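# Slide the open bin into the shelf's empty slot

## Task

Take the open-fronted bin that sits on the table and place it in the empty slot of the shelf's bin row, open side pointing outward the same way as its neighbours, without losing any of the parts inside it. Tilt it if needed to clear the low board overhead, and push it fully in so it rests behind the shelf's front lip. The parts in the other bins must stay in their own bins.

## Robot and tools

Robot: two arms on one body. left_arm is the robot's own left and sits on the +y side, with its base root at (-0.031, +0.275, +0.119) m. right_arm sits on the -y side, with its base root at (-0.031, -0.275, +0.119) m. Each arm ends in a two-finger gripper. The fingers point along the gripper's +z axis and close along its y axis. The reported hand point lies between the pads, roughly 1 cm behind the tips.

Scene frame: z = 0 is the table top, with the origin above the centre of the robot's foot. +x points forward over the table, +y to the robot's left, +z up. The table's near edge is at about x = +0.15 m and may be turned a little.

execute_actions(actions, cameras): actions is a list of actions. Each action is a list of 1 to 15 rows, and each row is one control step of 1/30 s. If an action has fewer than 15 rows, its last row repeats until 15 steps have run. A row always holds 14 numbers in [-1, 1]: left_arm dx, dy, dz, rx, ry, rz, opening, then right_arm dx, dy, dz, rx, ry, rz, opening. The first six numbers per arm are offsets along the scene axes, measured from that arm's Hand target as it was when the action began. They are not measured from the previous row. 1.0 equals 0.6 m, or 180 degrees for rx, ry, rz, which together form a rotation vector about the Hand target's position. Because every action starts from the current Hand target, sending the same offset again moves the arm again. A translation longer than 1.0 in total may be shortened. opening is absolute, not an offset: +1 is fully open (0.094 m) and -1 is closed. Six zeros for an arm re-command its current Hand target. This also ends a stalled push once the target has been set back past the gripper. A 0 in the opening slot closes halfway, so resend the present opening to leave a gripper unchanged. An empty list returns only the state and images. cameras picks the images returned: null or ["all"] gives all, [] gives none, and an unknown name makes the call invalid.

move(target, speed, blend, opening_speed, blocking, cameras): target is one 14-number row laid out as above, or a list of up to 15 such rows. Every row is an offset from the same starting Hand targets, not from the row before. Each gripper follows a straight path at up to speed m/s (0.002 to 4.3, default 0.25), with turning limited to twice that in rad/s. speed is one number or one per target. blend, in m, rounds the corners at intermediate targets. opening_speed (0.2 or more, scale units per second) ramps the openings gradually. A move runs at most 10 s and uses about one action per 0.5 s. Paths do not avoid obstacles or the other arm. Faster moves lag and stray more and strike harder. blocking=false returns after about 0.5 s while the move keeps going. The result adds a move: line giving the ending (done, off_target, moving, held, fault) and any limits (paced = the pose was clipped, held = steps were withheld). An arm the line does not name is done, meaning at rest within 10 mm and 2 degrees of its target.

wait(seconds 0 to 10) lets time pass with the commands held. stop() brakes a running move. zoom_image(camera, region=[x0, y0, x1, y1]) enlarges a region of at most 504x504 pixels from the latest image of cam_head_left, cam_head_right, cam_left_wrist or cam_right_wrist (each 672x504, origin at the top-left). read_manual gives licence text only. finished_scene(scene) ends the current scene, given its number, and cannot be undone. Call it only once the bin stays in place without the robot.

Results: end_effector_position (m) and end_effector_quat_wxyz are in the scene frame and may be off by a few cm. Hand target is the last commanded pose after clipping, and the next offsets count from it. The gripper often rests a centimetre or more short of it. Resend zeros, then the missing distance, if it does. Tool commands lists the present gripper commands. grip_measured is the opening on the -1..+1 scale and reads a bit wide when empty. grip_effort_nm is the gripper motor effort, negative when closing. Joint torques: values 3 and 4 wrap at ±28 N m. Joint velocities showing "within noise" means the arm is still. Watch for MOTOR HOT and OVER-TEMPERATURE FAULT lines.

Cautions: commanded orientation is clipped to within 40 degrees of the current one per step, so turn in stages. Keep the gripper away from its own base, and steer around it, or the shoulder posture may flip. Do not let the arms or grippers collide or grip each other. Avoid fast contacts, hard pressing, and releasing the bin while it moves. Nothing may fall or be left off the table. Holding loads, keeping an arm stretched out, or pressing at an unreachable pose heats motors, and at 100 °C the arm drops. Loose objects may be nudged now and then. The controller keeps running while you think.

Each tool is called by a JSON object that holds its "method" and its "body".

## Session

{"method": "execute_actions", "body": {"actions": []}}

Scene clock: 0.00 s.
left_arm: end_effector_position=(+0.5259, -0.0103, +0.3795) grip_measured=+1.000 grip_effort_nm=n/a end_effector_quat_wxyz=(+0.440, +0.680, +0.503, -0.301) | right_arm: end_effector_position=(+0.6044, -0.3936, +0.3100) grip_measured=+1.000 grip_effort_nm=n/a end_effector_quat_wxyz=(-0.529, -0.355, -0.627, +0.448)
Joint positions: left_arm=[0.375 1.685 1.499 -0.819 0.906 1.333 0.094] | right_arm=[-0.567 1.895 1.168 1.108 1.321 -0.514 0.094]
Joint velocities: within noise
Joint torques (N m): no reading
Heat: left arm: hottest elbow 27 °C; right arm: hottest waist 28 °C.
Hand target: left_arm +0.5331, -0.0108, +0.3929; +0.451, +0.682, +0.496, -0.293 | right_arm +0.6087, -0.3940, +0.3168; +0.534, +0.361, +0.622, -0.445
Tool commands: left_gripper/opening=+1.0 right_gripper/opening=+1.0

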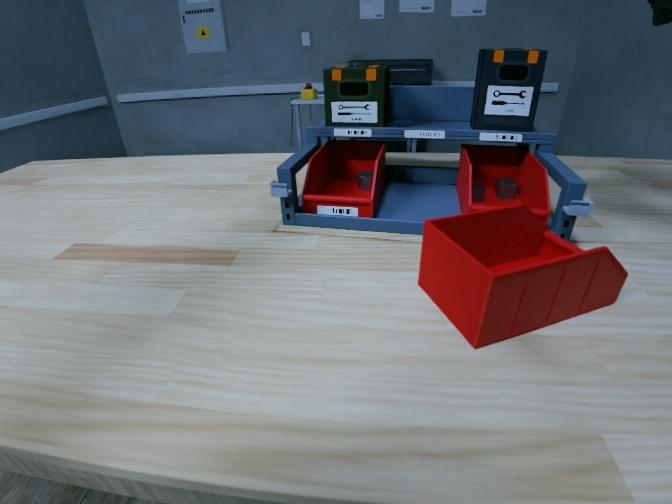

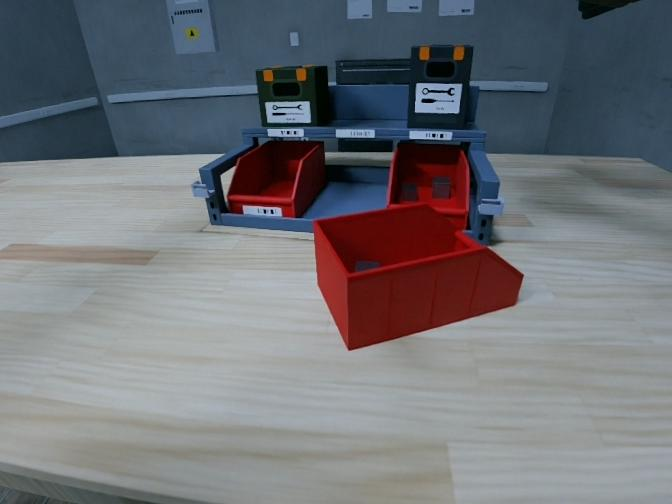

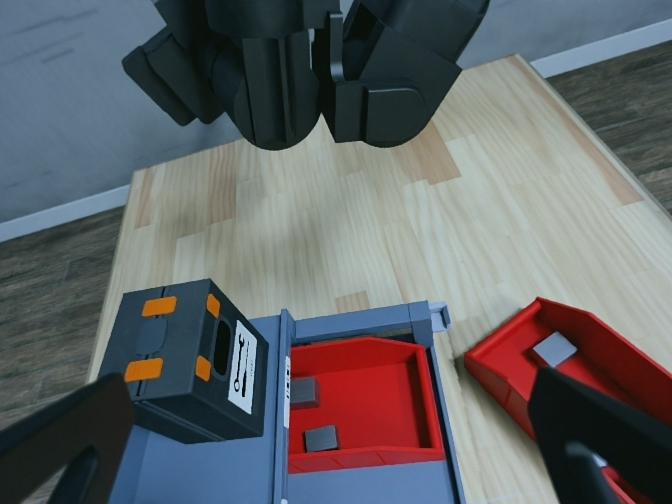

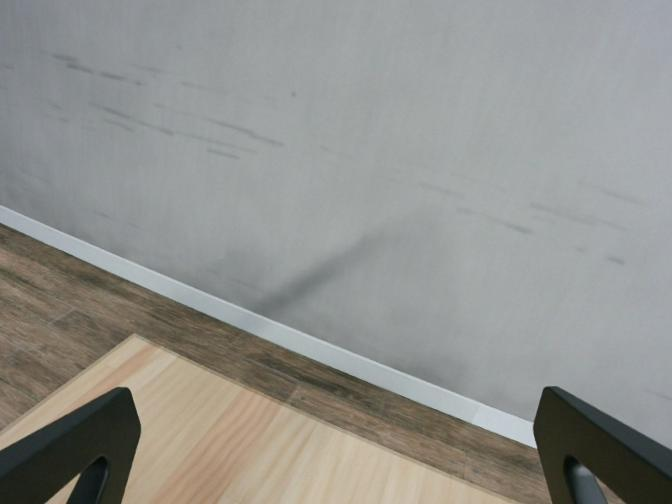

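{"method": "zoom_image", "body": {"camera": "cam_head_left", "region": [260, 120, 660, 360]}}

{"method": "zoom_image", "body": {"camera": "cam_head_right", "region": [180, 120, 560, 360]}}

{"method": "zoom_image", "body": {"camera": "cam_left_wrist", "region": [100, 250, 600, 504]}}

Scaled by 1.260 from the camera's 672x504 image, which has a finer 960x720 frame.

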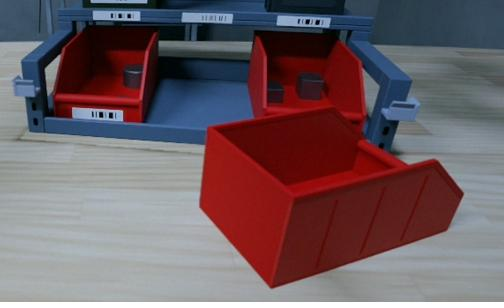

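Scaled by 1.326 from the camera's 672x504 image, which has a finer 960x720 frame.

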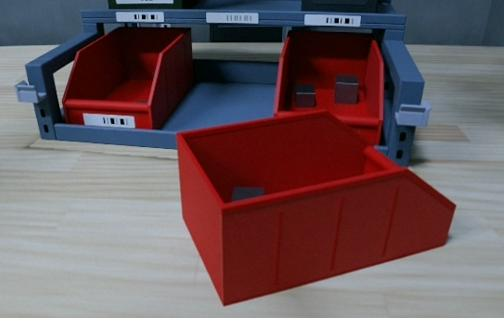

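Scaled by 1.008 from the camera's 672x504 image, which has a finer 960x720 frame.

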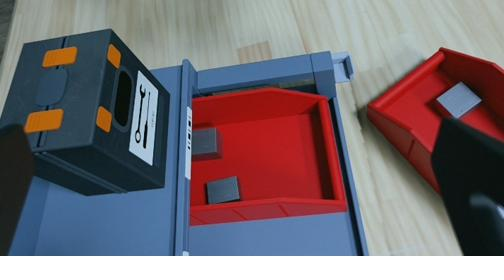

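{"method": "move", "body": {"target": [-0.35, 0.35, 0.0, 0, 0, 0, 1, -0.35, 0.3, 0.15, 0.438, -0.365, -0.510, 1]}}

Scene clock: 99.97 s.
left_arm: end_effector_position=(+0.3255, +0.1940, +0.3930) grip_measured=+1.000 grip_effort_nm=0.007 end_effector_quat_wxyz=(+0.449, +0.686, +0.491, -0.294) | right_arm: end_effector_position=(+0.4034, -0.2175, +0.4034) grip_measured=+1.000 grip_effort_nm=-0.002 end_effector_quat_wxyz=(+0.545, +0.756, +0.035, +0.361)
Joint positions: left_arm=[0.798 1.191 1.056 -1.471 1.033 2.088 0.094] | right_arm=[-0.045 1.459 0.731 1.561 1.582 1.284 0.094]
Joint velocities: within noise
Joint torques (N m): left_arm=[0.85 -9.41 7.5 -0.53 0.74 0] | right_arm=[2.49 -10.46 5.98 0.53 -0.51 -0.08]
Heat: left arm: hottest elbow 36 °C; right arm: hottest shoulder 32 °C.
Hand target: left_arm +0.3232, +0.1992, +0.3930; +0.451, +0.682, +0.496, -0.293 | right_arm +0.3988, -0.2139, +0.4068; +0.298, +0.934, +0.021, +0.195
Off the commanded pose: left_arm 0.006 m, 1 deg | right_arm 0.007 m, 82 deg; orientation clipped.
joint sent to its limit (right arm) — joint 4 (wrist pitch), upper limit; joint 5 (wrist yaw), upper limit. The joint targets are off in orientation, not in position.
move: off_target (right_arm); limits=paced
camera_calibration:
cam_left_wrist: T_world_to_cam=[[-0.938386, 0.128207, -0.320929, 0.40353], [0.300851, 0.760033, -0.576055, 0.0188578], [0.170062, -0.637113, -0.751775, 0.449932], [0, 0, 0, 1]] pos_world=[0.296477, 0.220589, 0.478615]
cam_right_wrist: T_world_to_cam=[[0.341329, 0.386463, -0.85682, 0.292275], [0.426854, 0.748415, 0.507612, -0.176667], [0.837431, -0.539, 0.090492, -0.403923], [0, 0, 0, 1]] pos_world=[0.313907, -0.198447, 0.376657]

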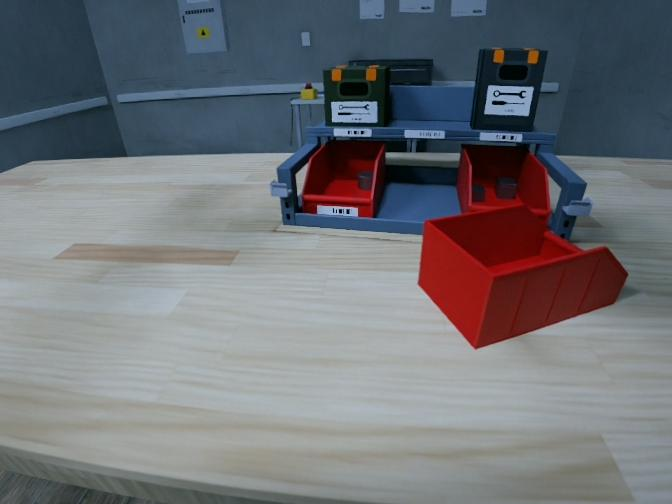

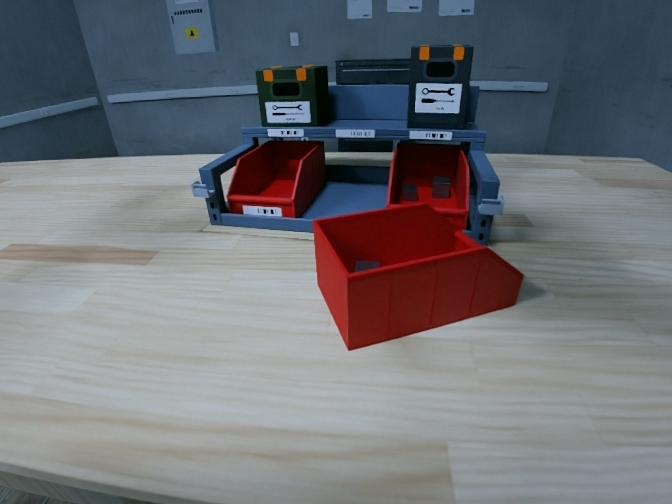

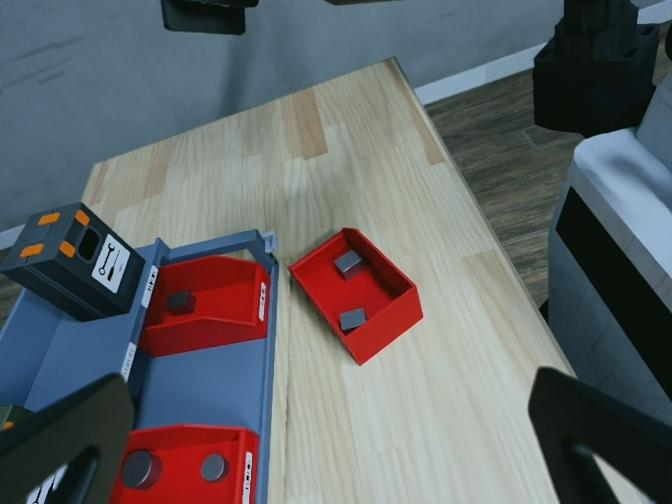

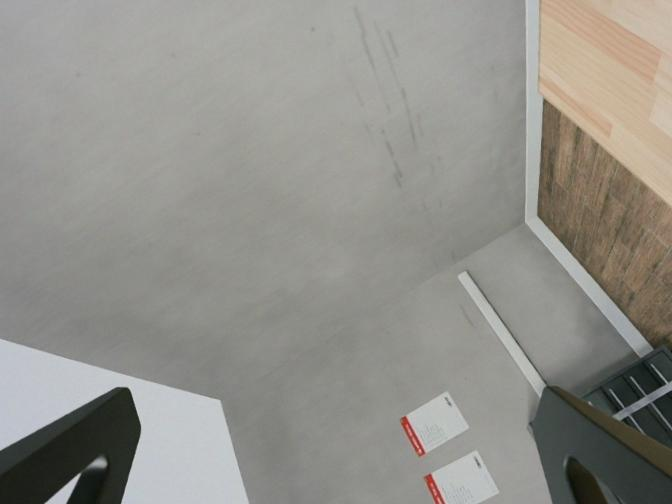

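{"method": "zoom_image", "body": {"camera": "cam_left_wrist", "region": [240, 200, 460, 380]}}

{"method": "zoom_image", "body": {"camera": "cam_left_wrist", "region": [0, 200, 300, 504]}}

Scaled by 2.291 from the camera's 672x504 image, which has a finer 960x720 frame.

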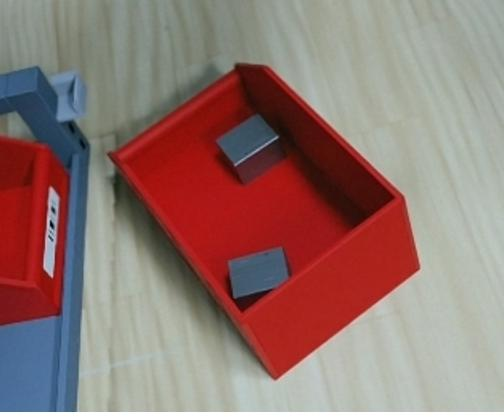

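Scaled by 1.658 from the camera's 672x504 image, which has a finer 960x720 frame.

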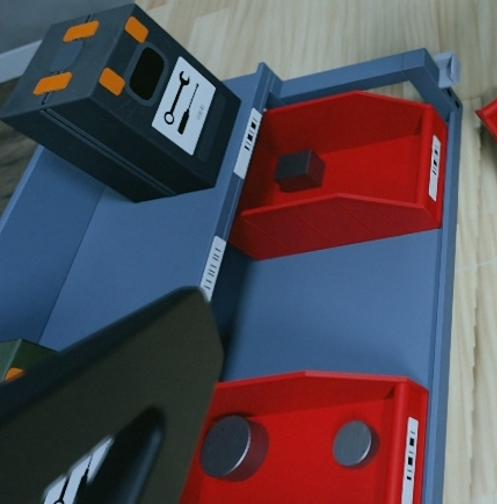

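{"method": "move", "body": {"target": [[0,0,0,0,0,0,1, 0.0,0.08,-0.02,-0.423,-0.0224,0.351,1],[0,0,0,0,0,0,1, 0.035,0.19,-0.045,-0.7815,-0.0166,0.5353,1]], "speed": 0.5, "cameras": ["cam_right_wrist","cam_left_wrist"]}}

Scene clock: 192.57 s.
left_arm: end_effector_position=(+0.3254, +0.1940, +0.3930) grip_measured=+1.000 grip_effort_nm=0.012 end_effector_quat_wxyz=(+0.449, +0.686, +0.491, -0.294) | right_arm: end_effector_position=(+0.4039, -0.0953, +0.3532) grip_measured=+1.000 grip_effort_nm=-0.012 end_effector_quat_wxyz=(+0.664, -0.188, +0.699, +0.191)
Joint positions: left_arm=[0.798 1.191 1.056 -1.471 1.033 2.088 0.094] | right_arm=[-0.268 1.137 0.44 0.67 -0.12 -0.122 0.094]
Joint velocities: within noise
Joint torques (N m): left_arm=[0.91 -9.41 7.46 -0.55 0.74 0] | right_arm=[-0.32 -7.47 11.77 1.07 -0.25 -0.23]
Heat: left arm: hottest elbow 33 °C; right arm: hottest shoulder 30 °C.
Hand target: left_arm +0.3231, +0.1992, +0.3930; +0.451, +0.682, +0.496, -0.293 | right_arm +0.4198, -0.1000, +0.3798; +0.683, -0.183, +0.683, +0.183
Off the commanded pose: left_arm 0.006 m, 1 deg | right_arm 0.031 m, 3 deg.
move: off_target (right_arm)
camera_calibration:
cam_left_wrist: T_world_to_cam=[[-0.938496, 0.128229, -0.320598, 0.4034], [0.300672, 0.760002, -0.576189, 0.0189826], [0.169771, -0.637146, -0.751813, 0.450044], [0, 0, 0, 1]] pos_world=[0.296477, 0.220589, 0.478616]
cam_right_wrist: T_world_to_cam=[[0.529572, -0.848227, -0.00799144, -0.291598], [-0.396984, -0.239501, -0.886026, 0.488026], [0.749638, 0.472387, -0.463566, -0.00644564], [0, 0, 0, 1]] pos_world=[0.352992, -0.127414, 0.427085]
Images, in order (width x height): cam_left_wrist 672x504, cam_right_wrist 672x504.

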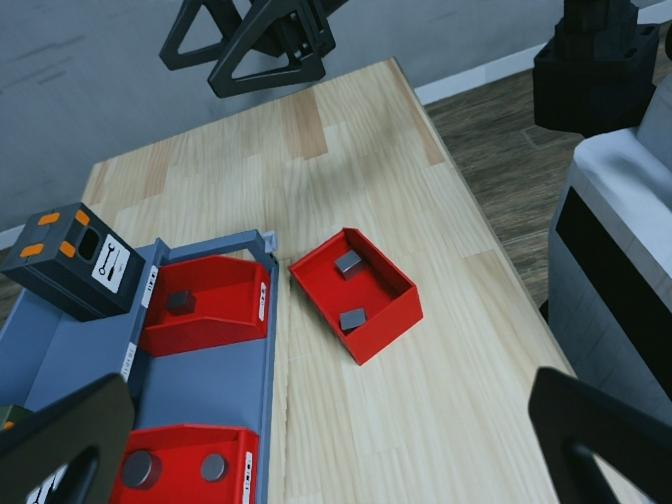

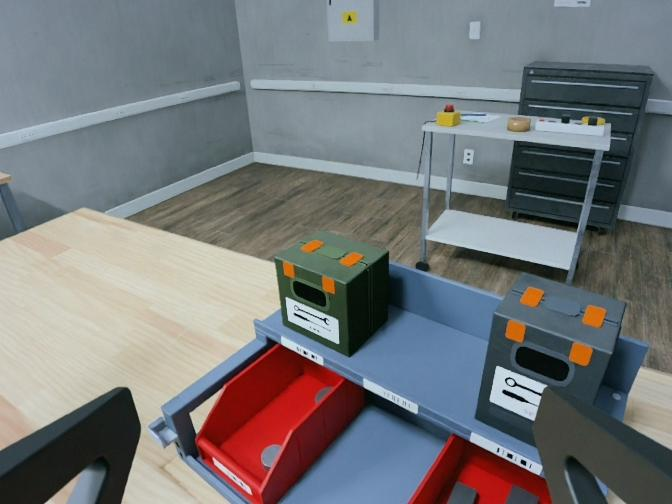

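{"method": "move", "body": {"target": [[0,0,0,0,0,0,1, -0.1167,-0.1,-0.1667,-0.25,0.433,0,1],[0,0,0,0,0,0,1, 0.0,-0.333,-0.333,0.2912,0.5043,-0.5043,1]], "speed": 0.4, "cameras": ["cam_right_wrist","cam_left_wrist"]}}

Scene clock: 260.90 s.
left_arm: end_effector_position=(+0.3254, +0.1940, +0.3930) grip_measured=+1.000 grip_effort_nm=0.012 end_effector_quat_wxyz=(+0.449, +0.686, +0.491, -0.294) | right_arm: end_effector_position=(+0.4036, -0.2937, +0.1760) grip_measured=+1.000 grip_effort_nm=-0.007 end_effector_quat_wxyz=(-0.011, +0.698, +0.716, -0.009)
Joint positions: left_arm=[0.798 1.191 1.056 -1.471 1.033 2.088 0.094] | right_arm=[-0.667 1.525 1.061 -1.049 0.105 1.562 0.094]
Joint velocities: within noise
Joint torques (N m): left_arm=[0.85 -9.29 7.49 -0.5 0.73 -0.01] | right_arm=[0.26 -11.52 9.92 0.09 0.07 0]
Heat: left arm: hottest elbow 33 °C; right arm: hottest elbow 35 °C.
Hand target: left_arm +0.3231, +0.1992, +0.3930; +0.451, +0.682, +0.496, -0.293 | right_arm +0.4197, -0.2997, +0.1800; -0.001, +0.708, +0.707, +0.000
Off the commanded pose: left_arm 0.006 m, 1 deg | right_arm 0.018 m, 2 deg.
move: off_target (right_arm)
camera_calibration:
cam_left_wrist: T_world_to_cam=[[-0.938496, 0.128229, -0.320598, 0.4034], [0.300672, 0.760002, -0.576189, 0.0189826], [0.169771, -0.637146, -0.751813, 0.450044], [0, 0, 0, 1]] pos_world=[0.296477, 0.220589, 0.478616]
cam_right_wrist: T_world_to_cam=[[-0.999292, -0.0357633, 0.0117186, 0.390919], [-0.0273815, 0.904527, 0.425536, 0.239438], [-0.0258184, 0.424914, -0.904866, 0.382061], [0, 0, 0, 1]] pos_world=[0.407063, -0.364941, 0.239244]
Images, in order (width x height): cam_left_wrist 672x504, cam_right_wrist 672x504.

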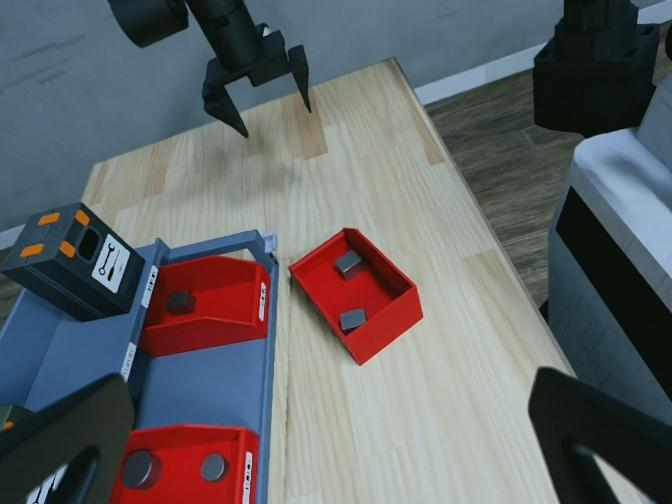

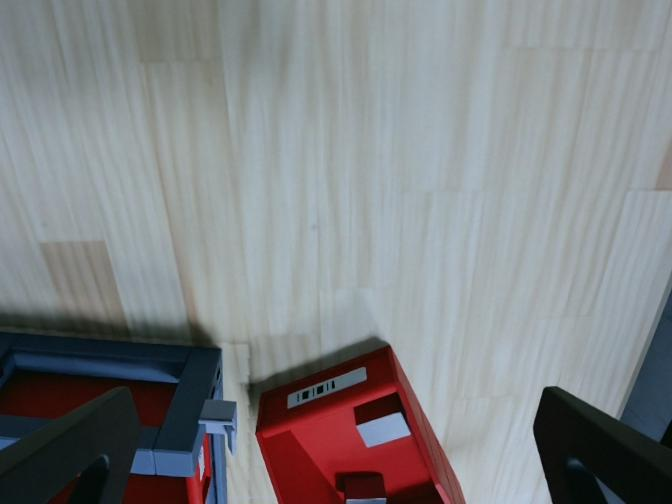

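{"method": "zoom_image", "body": {"camera": "cam_right_wrist", "region": [230, 320, 480, 504]}}

Scaled by 2.016 from the camera's 672x504 image, which has a finer 960x720 frame.

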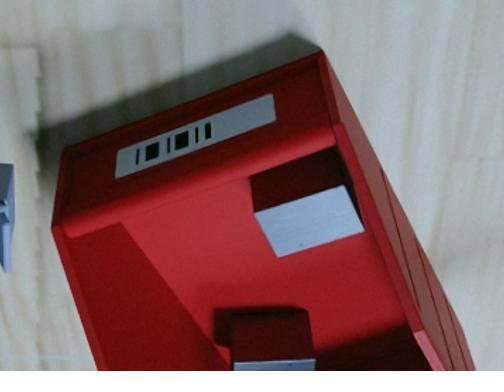

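{"method": "move", "body": {"target": [[0.128,-0.249,-0.105,0.359,0.044,0.039,1, -0.1,-0.2,0.167,0,0,0,1],[0.1448,-0.607,-0.388,0.1595,0.4152,0.6371,1, -0.1,-0.2,0.167,0,0,0,1]], "speed": 0.4}}

Scene clock: 316.83 s.
left_arm: end_effector_position=(+0.4026, -0.1444, +0.1489) grip_measured=+1.000 grip_effort_nm=0.002 end_effector_quat_wxyz=(-0.010, -0.210, +0.978, +0.014) | right_arm: end_effector_position=(+0.3467, -0.4091, +0.2610) grip_measured=+1.000 grip_effort_nm=-0.012 end_effector_quat_wxyz=(-0.020, +0.705, +0.709, -0.012)
Joint positions: left_arm=[-0.126 2.091 1.662 -1.196 -0.134 -1.24 0.094] | right_arm=[-0.958 1.316 1.101 -1.289 0.08 1.291 0.094]
Joint velocities: within noise
Joint torques (N m): left_arm=[-4.25 -18.78 11.52 -0.14 -0.16 -0.14] | right_arm=[-0.15 -11.16 12.11 -0.53 -0.06 -0.21]
Heat: left arm: hottest elbow 34 °C; right arm: hottest elbow 32 °C.
Hand target: left_arm +0.4101, -0.1650, +0.1603; +0.000, -0.208, +0.978, +0.000 | right_arm +0.3598, -0.4199, +0.2802; -0.001, +0.708, +0.707, +0.000
Off the commanded pose: left_arm 0.025 m, 2 deg | right_arm 0.026 m, 3 deg.
move: off_target (left_arm, right_arm)
camera_calibration:
cam_left_wrist: T_world_to_cam=[[0.409503, -0.912159, -0.0165479, -0.29727], [-0.81344, -0.373276, 0.446072, 0.245024], [-0.413066, -0.169207, -0.894844, 0.361247], [0, 0, 0, 1]] pos_world=[0.470264, -0.118571, 0.209043]
cam_right_wrist: T_world_to_cam=[[-0.99945, -0.0164548, 0.0287912, 0.332477], [-0.00236541, 0.901371, 0.433042, 0.294024], [-0.0330771, 0.432736, -0.900914, 0.511187], [0, 0, 0, 1]] pos_world=[0.349898, -0.480763, 0.323639]

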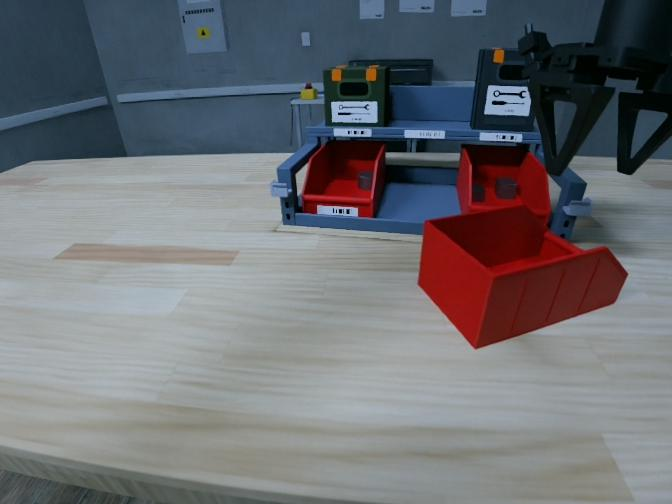

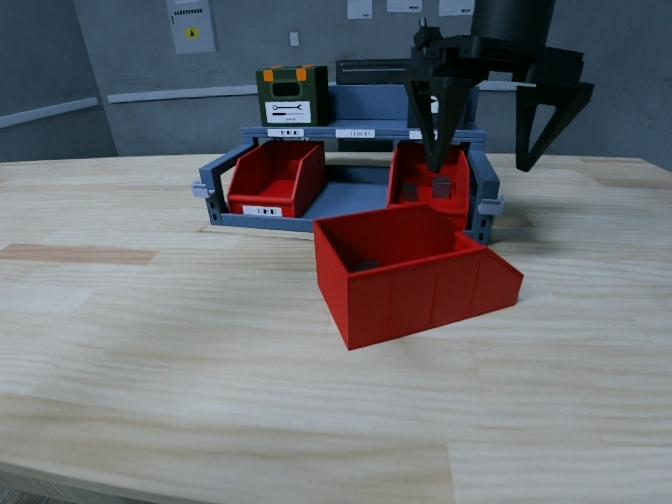

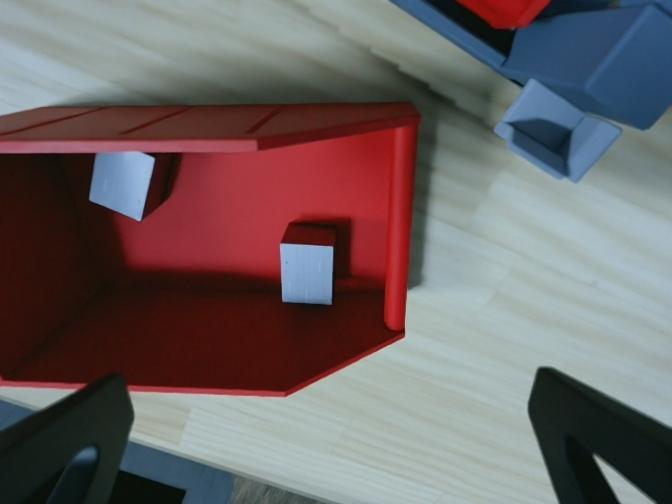

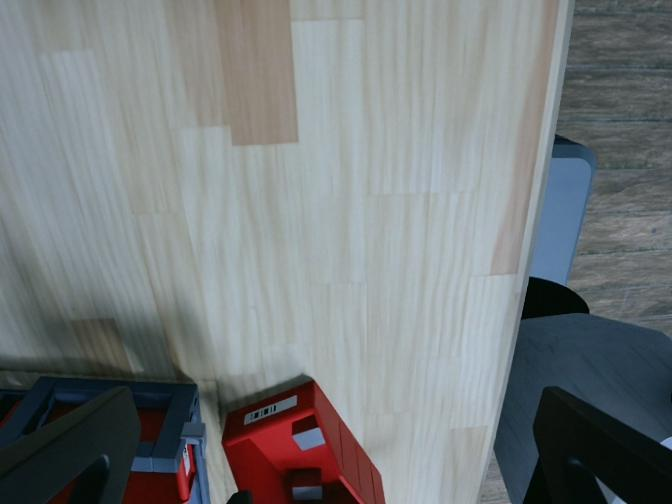

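{"method": "move", "body": {"target": [0.0198,-0.0453,-0.0815,0,0,0.011,0.064, 0,0,0,0,0,0,1], "speed": 0.2, "cameras": ["cam_left_wrist"]}}

Scene clock: 349.93 s.
left_arm: end_effector_position=(+0.4119, -0.1676, +0.0941) grip_measured=+0.066 grip_effort_nm=-0.115 end_effector_quat_wxyz=(-0.016, -0.226, +0.974, +0.025) | right_arm: end_effector_position=(+0.3467, -0.4091, +0.2610) grip_measured=+1.000 grip_effort_nm=-0.012 end_effector_quat_wxyz=(-0.020, +0.705, +0.709, -0.012)
Joint positions: left_arm=[-0.129 2.228 1.742 -1.163 -0.134 -1.28 0.05] | right_arm=[-0.958 1.316 1.101 -1.289 0.08 1.291 0.094]
Joint velocities: within noise
Joint torques (N m): left_arm=[-4.6 -20.42 11.1 0.44 -0.13 -0.15] | right_arm=[-0.26 -11.22 12.11 -0.57 -0.06 -0.21]
Heat: left arm: hottest elbow 39 °C; right arm: hottest elbow 35 °C.
Hand target: left_arm +0.4219, -0.1922, +0.1112; +0.000, -0.225, +0.974, +0.000 | right_arm +0.3598, -0.4199, +0.2802; -0.001, +0.708, +0.707, +0.000
Off the commanded pose: left_arm 0.032 m, 3 deg | right_arm 0.026 m, 3 deg.
move: off_target (left_arm, right_arm)
camera_calibration:
cam_left_wrist: T_world_to_cam=[[0.439019, -0.897553, -0.0407563, -0.330539], [-0.793629, -0.408654, 0.450727, 0.253813], [-0.421206, -0.165532, -0.891731, 0.315852], [0, 0, 0, 1]] pos_world=[0.479586, -0.140671, 0.153784]
Images, in order (width x height): cam_left_wrist 672x504.

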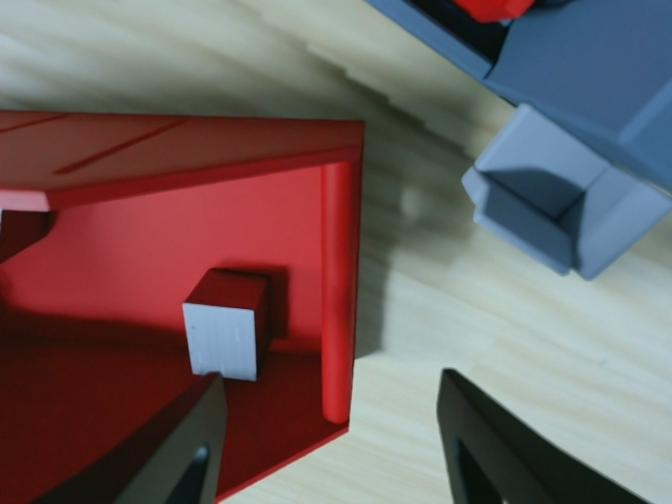

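{"method": "move", "body": {"target": [-0.001,-0.007,-0.102,-0.0132,-0.0135,0,0.064, 0,0,0,0,0,0,1], "speed": 0.12, "cameras": ["cam_left_wrist"]}}

Scene clock: 371.90 s.
left_arm: end_effector_position=(+0.4300, -0.1927, +0.0637) grip_measured=+0.066 grip_effort_nm=-0.090 end_effector_quat_wxyz=(+0.019, -0.235, +0.971, -0.031) | right_arm: end_effector_position=(+0.3467, -0.4091, +0.2610) grip_measured=+1.000 grip_effort_nm=-0.012 end_effector_quat_wxyz=(-0.020, +0.705, +0.709, -0.012)
Joint positions: left_arm=[-0.13 2.264 1.717 -0.968 -0.138 -1.28 0.05] | right_arm=[-0.958 1.316 1.101 -1.289 0.08 1.291 0.094]
Joint velocities: within noise
Joint torques (N m): left_arm=[-3.78 -19.9 6.75 0.84 -0.13 0] | right_arm=[-0.38 -11.34 12.11 -0.54 -0.07 -0.21]
Heat: left arm: hottest elbow 39 °C; right arm: hottest elbow 36 °C.
Hand target: left_arm +0.4213, -0.1964, +0.0502; +0.016, -0.225, +0.974, -0.025 | right_arm +0.3598, -0.4199, +0.2802; -0.001, +0.708, +0.707, +0.000
Off the commanded pose: left_arm 0.017 m, 1 deg | right_arm 0.026 m, 3 deg.
move: off_target (left_arm, right_arm)
camera_calibration:
cam_left_wrist: T_world_to_cam=[[0.452944, -0.887489, 0.0848819, -0.3744], [-0.826951, -0.382643, 0.411991, 0.293511], [-0.333158, -0.256802, -0.907226, 0.237714], [0, 0, 0, 1]] pos_world=[0.491498, -0.158921, 0.126515]
Images, in order (width x height): cam_left_wrist 672x504.

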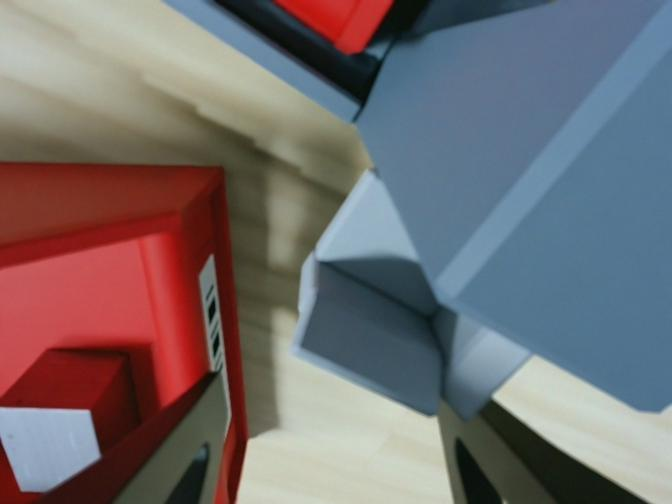

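{"method": "move", "body": {"target": [-0.033,0.037,0.0,0,0,0,0.064, 0,0,0,0,0,0,1], "speed": 0.12, "cameras": ["cam_left_wrist"]}}

Scene clock: 376.43 s.
left_arm: end_effector_position=(+0.4043, -0.1692, +0.0415) grip_measured=+0.066 grip_effort_nm=-0.090 end_effector_quat_wxyz=(+0.012, -0.232, +0.973, -0.016) | right_arm: end_effector_position=(+0.3467, -0.4091, +0.2610) grip_measured=+1.000 grip_effort_nm=-0.012 end_effector_quat_wxyz=(-0.020, +0.705, +0.709, -0.012)
Joint positions: left_arm=[-0.13 2.236 1.596 -0.908 -0.142 -1.28 0.05] | right_arm=[-0.958 1.316 1.101 -1.289 0.08 1.291 0.094]
Joint velocities: within noise
Joint torques (N m): left_arm=[-3.6 -21.54 5.87 0.59 0 -0.01] | right_arm=[-0.32 -11.28 12.1 -0.53 -0.07 -0.21]
Heat: left arm: hottest elbow 38 °C; right arm: hottest elbow 36 °C.
Hand target: left_arm +0.4016, -0.1742, +0.0501; +0.016, -0.225, +0.974, -0.025 | right_arm +0.3598, -0.4199, +0.2802; -0.001, +0.708, +0.707, +0.000
Off the commanded pose: left_arm 0.010 m, 1 deg | right_arm 0.026 m, 3 deg.
move: off_target (right_arm)
camera_calibration:
cam_left_wrist: T_world_to_cam=[[0.449746, -0.891644, 0.0519571, -0.338001], [-0.820626, -0.389561, 0.418108, 0.286343], [-0.352563, -0.23068, -0.90691, 0.227356], [0, 0, 0, 1]] pos_world=[0.467152, -0.137382, 0.10403]
Images, in order (width x height): cam_left_wrist 672x504.

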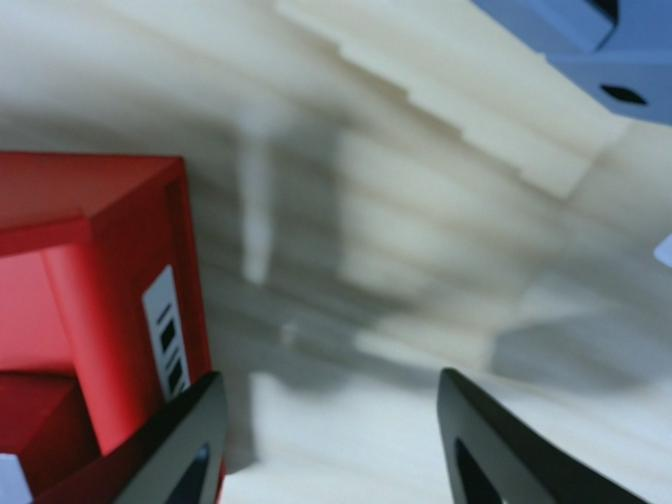

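{"method": "move", "body": {"target": [0,0,0.1,0,0,0,0.064, 0,0,0,0,0,0,1], "speed": 0.15}}

Scene clock: 393.07 s.
left_arm: end_effector_position=(+0.4042, -0.1615, +0.1000) grip_measured=+0.066 grip_effort_nm=-0.085 end_effector_quat_wxyz=(+0.013, -0.230, +0.973, -0.018) | right_arm: end_effector_position=(+0.3467, -0.4091, +0.2610) grip_measured=+1.000 grip_effort_nm=-0.012 end_effector_quat_wxyz=(-0.020, +0.705, +0.709, -0.012)
Joint positions: left_arm=[-0.135 2.137 1.595 -1.003 -0.142 -1.28 0.05] | right_arm=[-0.958 1.316 1.101 -1.289 0.08 1.291 0.094]
Joint velocities: within noise
Joint torques (N m): left_arm=[-4.42 -19.78 8.69 -0.21 -0.01 -0.12] | right_arm=[-0.44 -11.22 12.14 -0.57 -0.07 -0.22]
Heat: left arm: hottest elbow 36 °C; right arm: hottest elbow 37 °C.
Hand target: left_arm +0.4015, -0.1742, +0.1101; +0.016, -0.225, +0.974, -0.025 | right_arm +0.3598, -0.4199, +0.2802; -0.001, +0.708, +0.707, +0.000
Off the commanded pose: left_arm 0.016 m, 1 deg | right_arm 0.026 m, 3 deg.
move: off_target (left_arm, right_arm)
camera_calibration:
cam_left_wrist: T_world_to_cam=[[0.446032, -0.893232, 0.0564999, -0.333313], [-0.823553, -0.384882, 0.416685, 0.266872], [-0.350451, -0.232386, -0.907293, 0.281069], [0, 0, 0, 1]] pos_world=[0.466952, -0.129696, 0.162643]
cam_right_wrist: T_world_to_cam=[[-0.99945, -0.0164548, 0.0287912, 0.332477], [-0.00236541, 0.901371, 0.433042, 0.294024], [-0.0330771, 0.432736, -0.900914, 0.511187], [0, 0, 0, 1]] pos_world=[0.349898, -0.480763, 0.323639]

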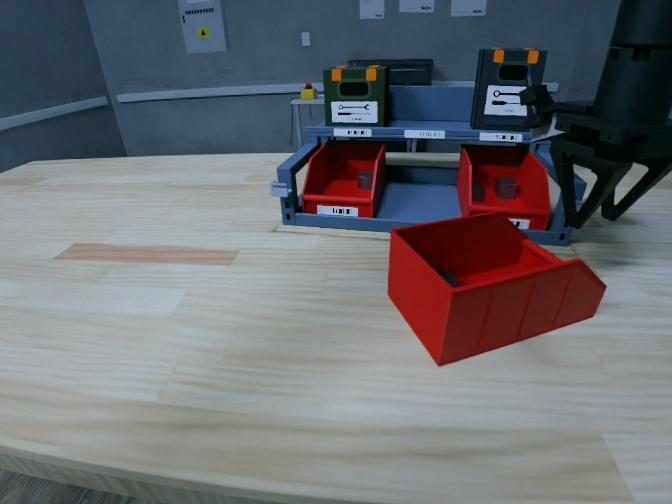

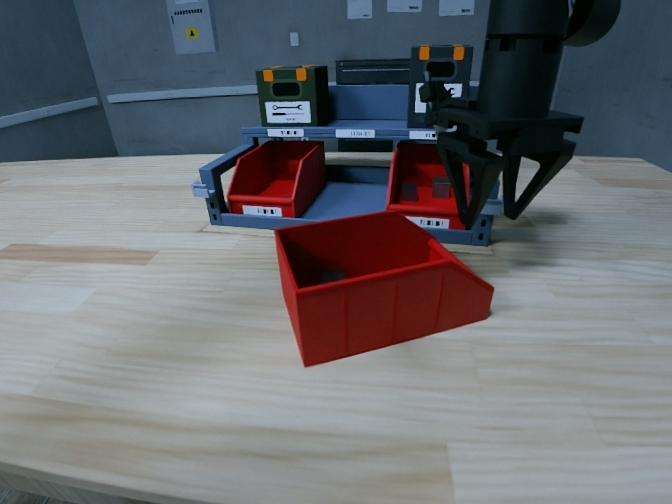

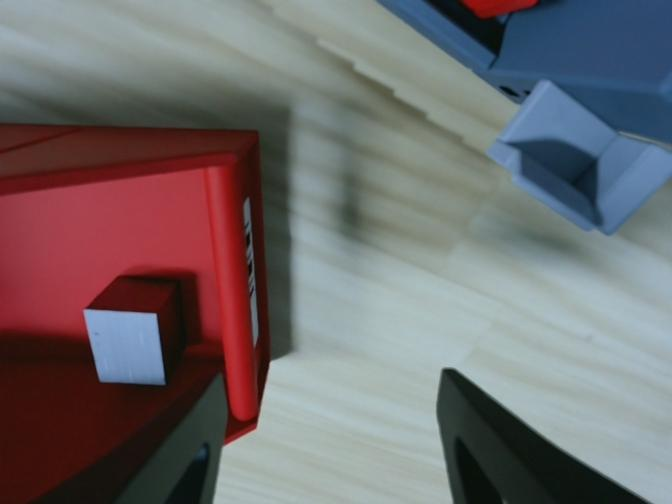

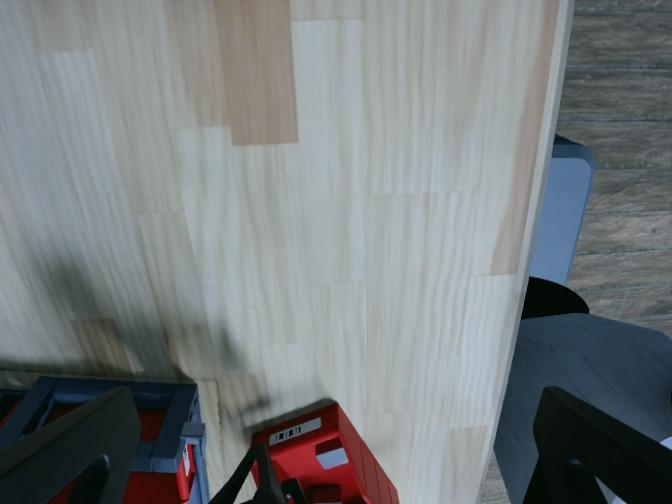

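{"method": "move", "body": {"target": [-0.0212,0.043,0.0,0.01,0.01,0,0.064, 0,0,0,0,0,0,1], "speed": 0.12, "cameras": ["cam_left_wrist"]}}

Scene clock: 403.00 s.
left_arm: end_effector_position=(+0.3934, -0.1495, +0.1028) grip_measured=+0.066 grip_effort_nm=-0.085 end_effector_quat_wxyz=(+0.006, -0.228, +0.974, -0.006) | right_arm: end_effector_position=(+0.3467, -0.4091, +0.2610) grip_measured=+1.000 grip_effort_nm=-0.007 end_effector_quat_wxyz=(-0.020, +0.705, +0.709, -0.012)
Joint positions: left_arm=[-0.135 2.112 1.56 -1.022 -0.141 -1.28 0.05] | right_arm=[-0.958 1.316 1.101 -1.289 0.08 1.291 0.094]
Joint velocities: within noise
Joint torques (N m): left_arm=[-3.14 -20.84 6.39 -0.2 0.02 -0.05] | right_arm=[-0.32 -11.4 12.08 -0.55 -0.06 -0.21]
Heat: left arm: hottest elbow 37 °C; right arm: hottest elbow 37 °C.
Hand target: left_arm +0.3887, -0.1484, +0.1101; +0.004, -0.225, +0.974, -0.006 | right_arm +0.3598, -0.4199, +0.2802; -0.001, +0.708, +0.707, +0.000
Off the commanded pose: left_arm 0.009 m, 0 deg | right_arm 0.026 m, 3 deg.
move: off_target (right_arm)
camera_calibration:
cam_left_wrist: T_world_to_cam=[[0.443386, -0.895827, 0.0300677, -0.314648], [-0.816688, -0.389938, 0.425404, 0.25704], [-0.369364, -0.213174, -0.904504, 0.292598], [0, 0, 0, 1]] pos_world=[0.457508, -0.119266, 0.164771]
Images, in order (width x height): cam_left_wrist 672x504.

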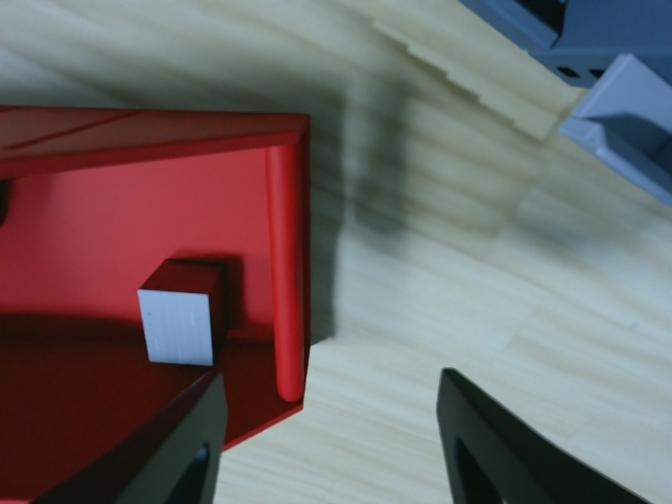

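{"method": "move", "body": {"target": [-0.002,0.03,0.0,0.004,0.004,0,0.064, 0,0,0,0,0,0,1], "speed": 0.12, "cameras": ["cam_left_wrist"]}}

Scene clock: 411.93 s.
left_arm: end_effector_position=(+0.3843, -0.1396, +0.1046) grip_measured=+0.066 grip_effort_nm=-0.090 end_effector_quat_wxyz=(+0.002, -0.223, +0.975, +0.000) | right_arm: end_effector_position=(+0.3467, -0.4091, +0.2610) grip_measured=+1.000 grip_effort_nm=-0.007 end_effector_quat_wxyz=(-0.020, +0.705, +0.709, -0.012)
Joint positions: left_arm=[-0.135 2.087 1.523 -1.024 -0.14 -1.272 0.05] | right_arm=[-0.958 1.316 1.101 -1.289 0.08 1.291 0.094]
Joint velocities: within noise
Joint torques (N m): left_arm=[-1.38 -20.31 6.37 -0.25 0.02 0.01] | right_arm=[-0.5 -11.22 12.04 -0.57 -0.06 -0.21]
Heat: left arm: hottest elbow 36 °C; right arm: hottest elbow 37 °C.
Hand target: left_arm +0.3876, -0.1305, +0.1102; +0.000, -0.225, +0.974, +0.001 | right_arm +0.3598, -0.4199, +0.2802; -0.001, +0.708, +0.707, +0.000
Off the commanded pose: left_arm 0.011 m, 0 deg | right_arm 0.026 m, 3 deg.
move: off_target (left_arm, right_arm)
camera_calibration:
cam_left_wrist: T_world_to_cam=[[0.434573, -0.9005, 0.0156914, -0.297455], [-0.8161, -0.386353, 0.429783, 0.25257], [-0.380957, -0.199578, -0.902796, 0.299199], [0, 0, 0, 1]] pos_world=[0.44937, -0.110564, 0.166233]
Images, in order (width x height): cam_left_wrist 672x504.

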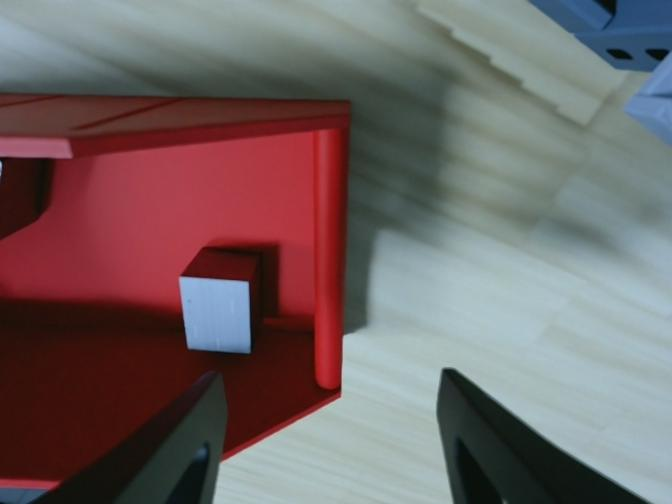

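{"method": "move", "body": {"target": [0,0,-0.07,0,0,0,-0.234, 0,0,0,0,0,0,1], "speed": 0.1, "cameras": ["cam_left_wrist"]}}

Scene clock: 434.93 s.
left_arm: end_effector_position=(+0.3817, -0.1381, +0.0770) grip_measured=-0.232 grip_effort_nm=-0.115 end_effector_quat_wxyz=(+0.002, -0.221, +0.975, +0.000) | right_arm: end_effector_position=(+0.3467, -0.4091, +0.2610) grip_measured=+1.000 grip_effort_nm=-0.012 end_effector_quat_wxyz=(-0.020, +0.705, +0.709, -0.012)
Joint positions: left_arm=[-0.13 2.119 1.493 -0.96 -0.14 -1.261 0.036] | right_arm=[-0.958 1.316 1.101 -1.289 0.08 1.291 0.094]
Joint velocities: within noise
Joint torques (N m): left_arm=[-1.08 -18.32 6.3 0.75 0.01 0.03] | right_arm=[-0.26 -11.28 12.07 -0.58 -0.08 -0.2]
Heat: left arm: hottest elbow 35 °C; right arm: hottest elbow 38 °C.
Hand target: left_arm +0.3876, -0.1305, +0.0680; +0.000, -0.225, +0.974, +0.002 | right_arm +0.3598, -0.4199, +0.2802; -0.001, +0.708, +0.707, +0.000
Off the commanded pose: left_arm 0.013 m, 1 deg | right_arm 0.026 m, 3 deg.
move: off_target (left_arm, right_arm)
camera_calibration:
cam_left_wrist: T_world_to_cam=[[0.430033, -0.902643, 0.017537, -0.293327], [-0.818554, -0.381631, 0.429334, 0.264477], [-0.380842, -0.198983, -0.902976, 0.273698], [0, 0, 0, 1]] pos_world=[0.446864, -0.109376, 0.138738]
Images, in order (width x height): cam_left_wrist 672x504.

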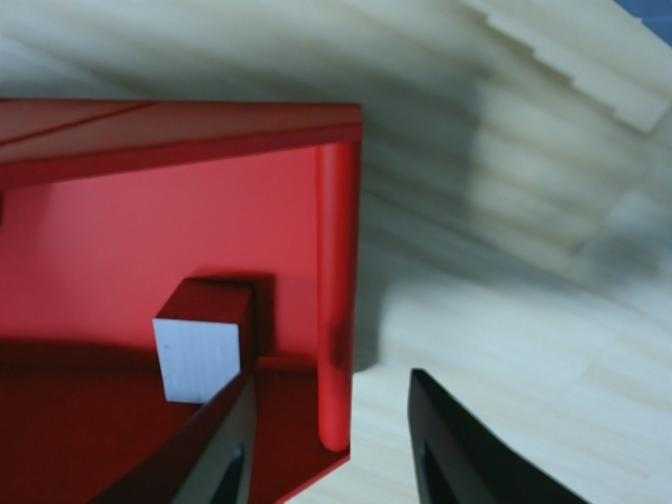

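{"method": "move", "body": {"target": [0.001,-0.002,-0.065,0,0,0,-0.234, 0,0,0,0,0,0,1], "speed": 0.1, "cameras": ["cam_left_wrist"]}}

Scene clock: 440.17 s.
left_arm: end_effector_position=(+0.3812, -0.1386, +0.0354) grip_measured=-0.232 grip_effort_nm=-0.115 end_effector_quat_wxyz=(+0.001, -0.220, +0.975, +0.002) | right_arm: end_effector_position=(+0.3467, -0.4091, +0.2610) grip_measured=+1.000 grip_effort_nm=-0.007 end_effector_quat_wxyz=(-0.020, +0.705, +0.709, -0.012)
Joint positions: left_arm=[-0.121 2.187 1.483 -0.887 -0.14 -1.252 0.036] | right_arm=[-0.958 1.316 1.101 -1.289 0.08 1.291 0.094]
Joint velocities: within noise
Joint torques (N m): left_arm=[-1.03 -18.78 5.93 0.76 0.01 0.03] | right_arm=[-0.38 -11.16 12.1 -0.51 -0.07 -0.23]
Heat: left arm: hottest elbow 34 °C; right arm: hottest elbow 38 °C.
Hand target: left_arm +0.3881, -0.1316, +0.0290; +0.000, -0.225, +0.974, +0.002 | right_arm +0.3598, -0.4199, +0.2802; -0.001, +0.708, +0.707, +0.000
Off the commanded pose: left_arm 0.012 m, 1 deg | right_arm 0.026 m, 3 deg.
move: off_target (left_arm, right_arm)
camera_calibration:
cam_left_wrist: T_world_to_cam=[[0.429128, -0.903162, 0.0121343, -0.292397], [-0.817237, -0.38251, 0.431057, 0.280982], [-0.384673, -0.194895, -0.902243, 0.237735], [0, 0, 0, 1]] pos_world=[0.446555, -0.11027, 0.0969236]
Images, in order (width x height): cam_left_wrist 672x504.

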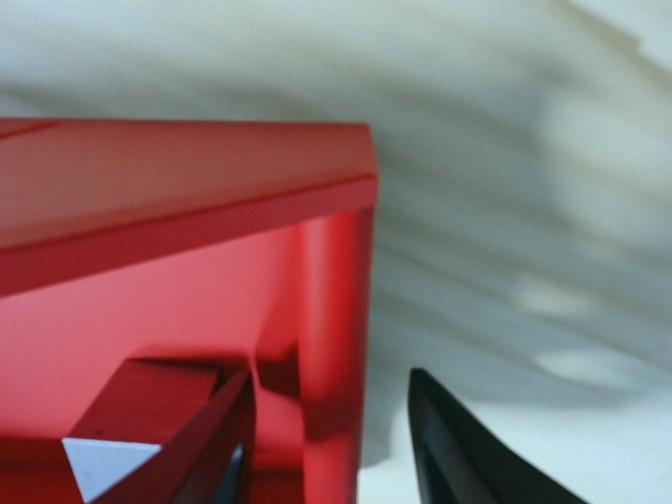

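{"method": "move", "body": {"target": [[0.0,0.0,0.0,0,0,0,-0.5, 0,0,0,0,0,0,1],[0.0,0.0,-0.015,0,0,0,-0.5, 0,0,0,0,0,0,1]], "speed": 0.1, "opening_speed": 0.5, "cameras": ["cam_left_wrist"]}}

Scene clock: 447.40 s.
left_arm: end_effector_position=(+0.3833, -0.1403, +0.0319) grip_measured=-0.498 grip_effort_nm=-0.115 end_effector_quat_wxyz=(+0.003, -0.221, +0.975, -0.002) | right_arm: end_effector_position=(+0.3467, -0.4091, +0.2610) grip_measured=+1.000 grip_effort_nm=-0.007 end_effector_quat_wxyz=(-0.020, +0.705, +0.709, -0.012)
Joint positions: left_arm=[-0.12 2.193 1.483 -0.871 -0.14 -1.25 0.024] | right_arm=[-0.958 1.316 1.101 -1.289 0.08 1.291 0.094]
Joint velocities: within noise
Joint torques (N m): left_arm=[-0.97 -18.49 6.01 0.8 0.01 0] | right_arm=[-0.38 -11.16 12.1 -0.54 -0.07 -0.22]
Heat: left arm: hottest elbow 34 °C; right arm: hottest elbow 38 °C.
Hand target: left_arm +0.3881, -0.1315, +0.0201; +0.000, -0.225, +0.974, +0.002 | right_arm +0.3598, -0.4199, +0.2802; -0.001, +0.708, +0.707, +0.000
Off the commanded pose: left_arm 0.015 m, 1 deg | right_arm 0.026 m, 3 deg.
move: off_target (left_arm, right_arm)
camera_calibration:
cam_left_wrist: T_world_to_cam=[[0.429601, -0.90276, 0.0216288, -0.295153], [-0.819932, -0.379926, 0.428215, 0.285174], [-0.378358, -0.201696, -0.903418, 0.231654], [0, 0, 0, 1]] pos_world=[0.448269, -0.111383, 0.0935485]
Images, in order (width x height): cam_left_wrist 672x504.

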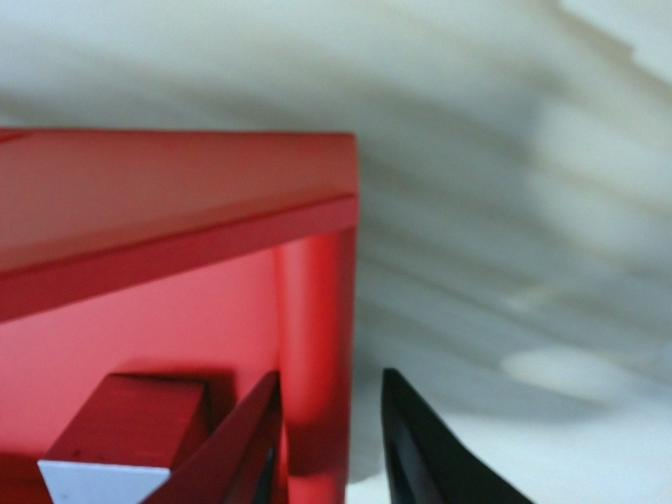

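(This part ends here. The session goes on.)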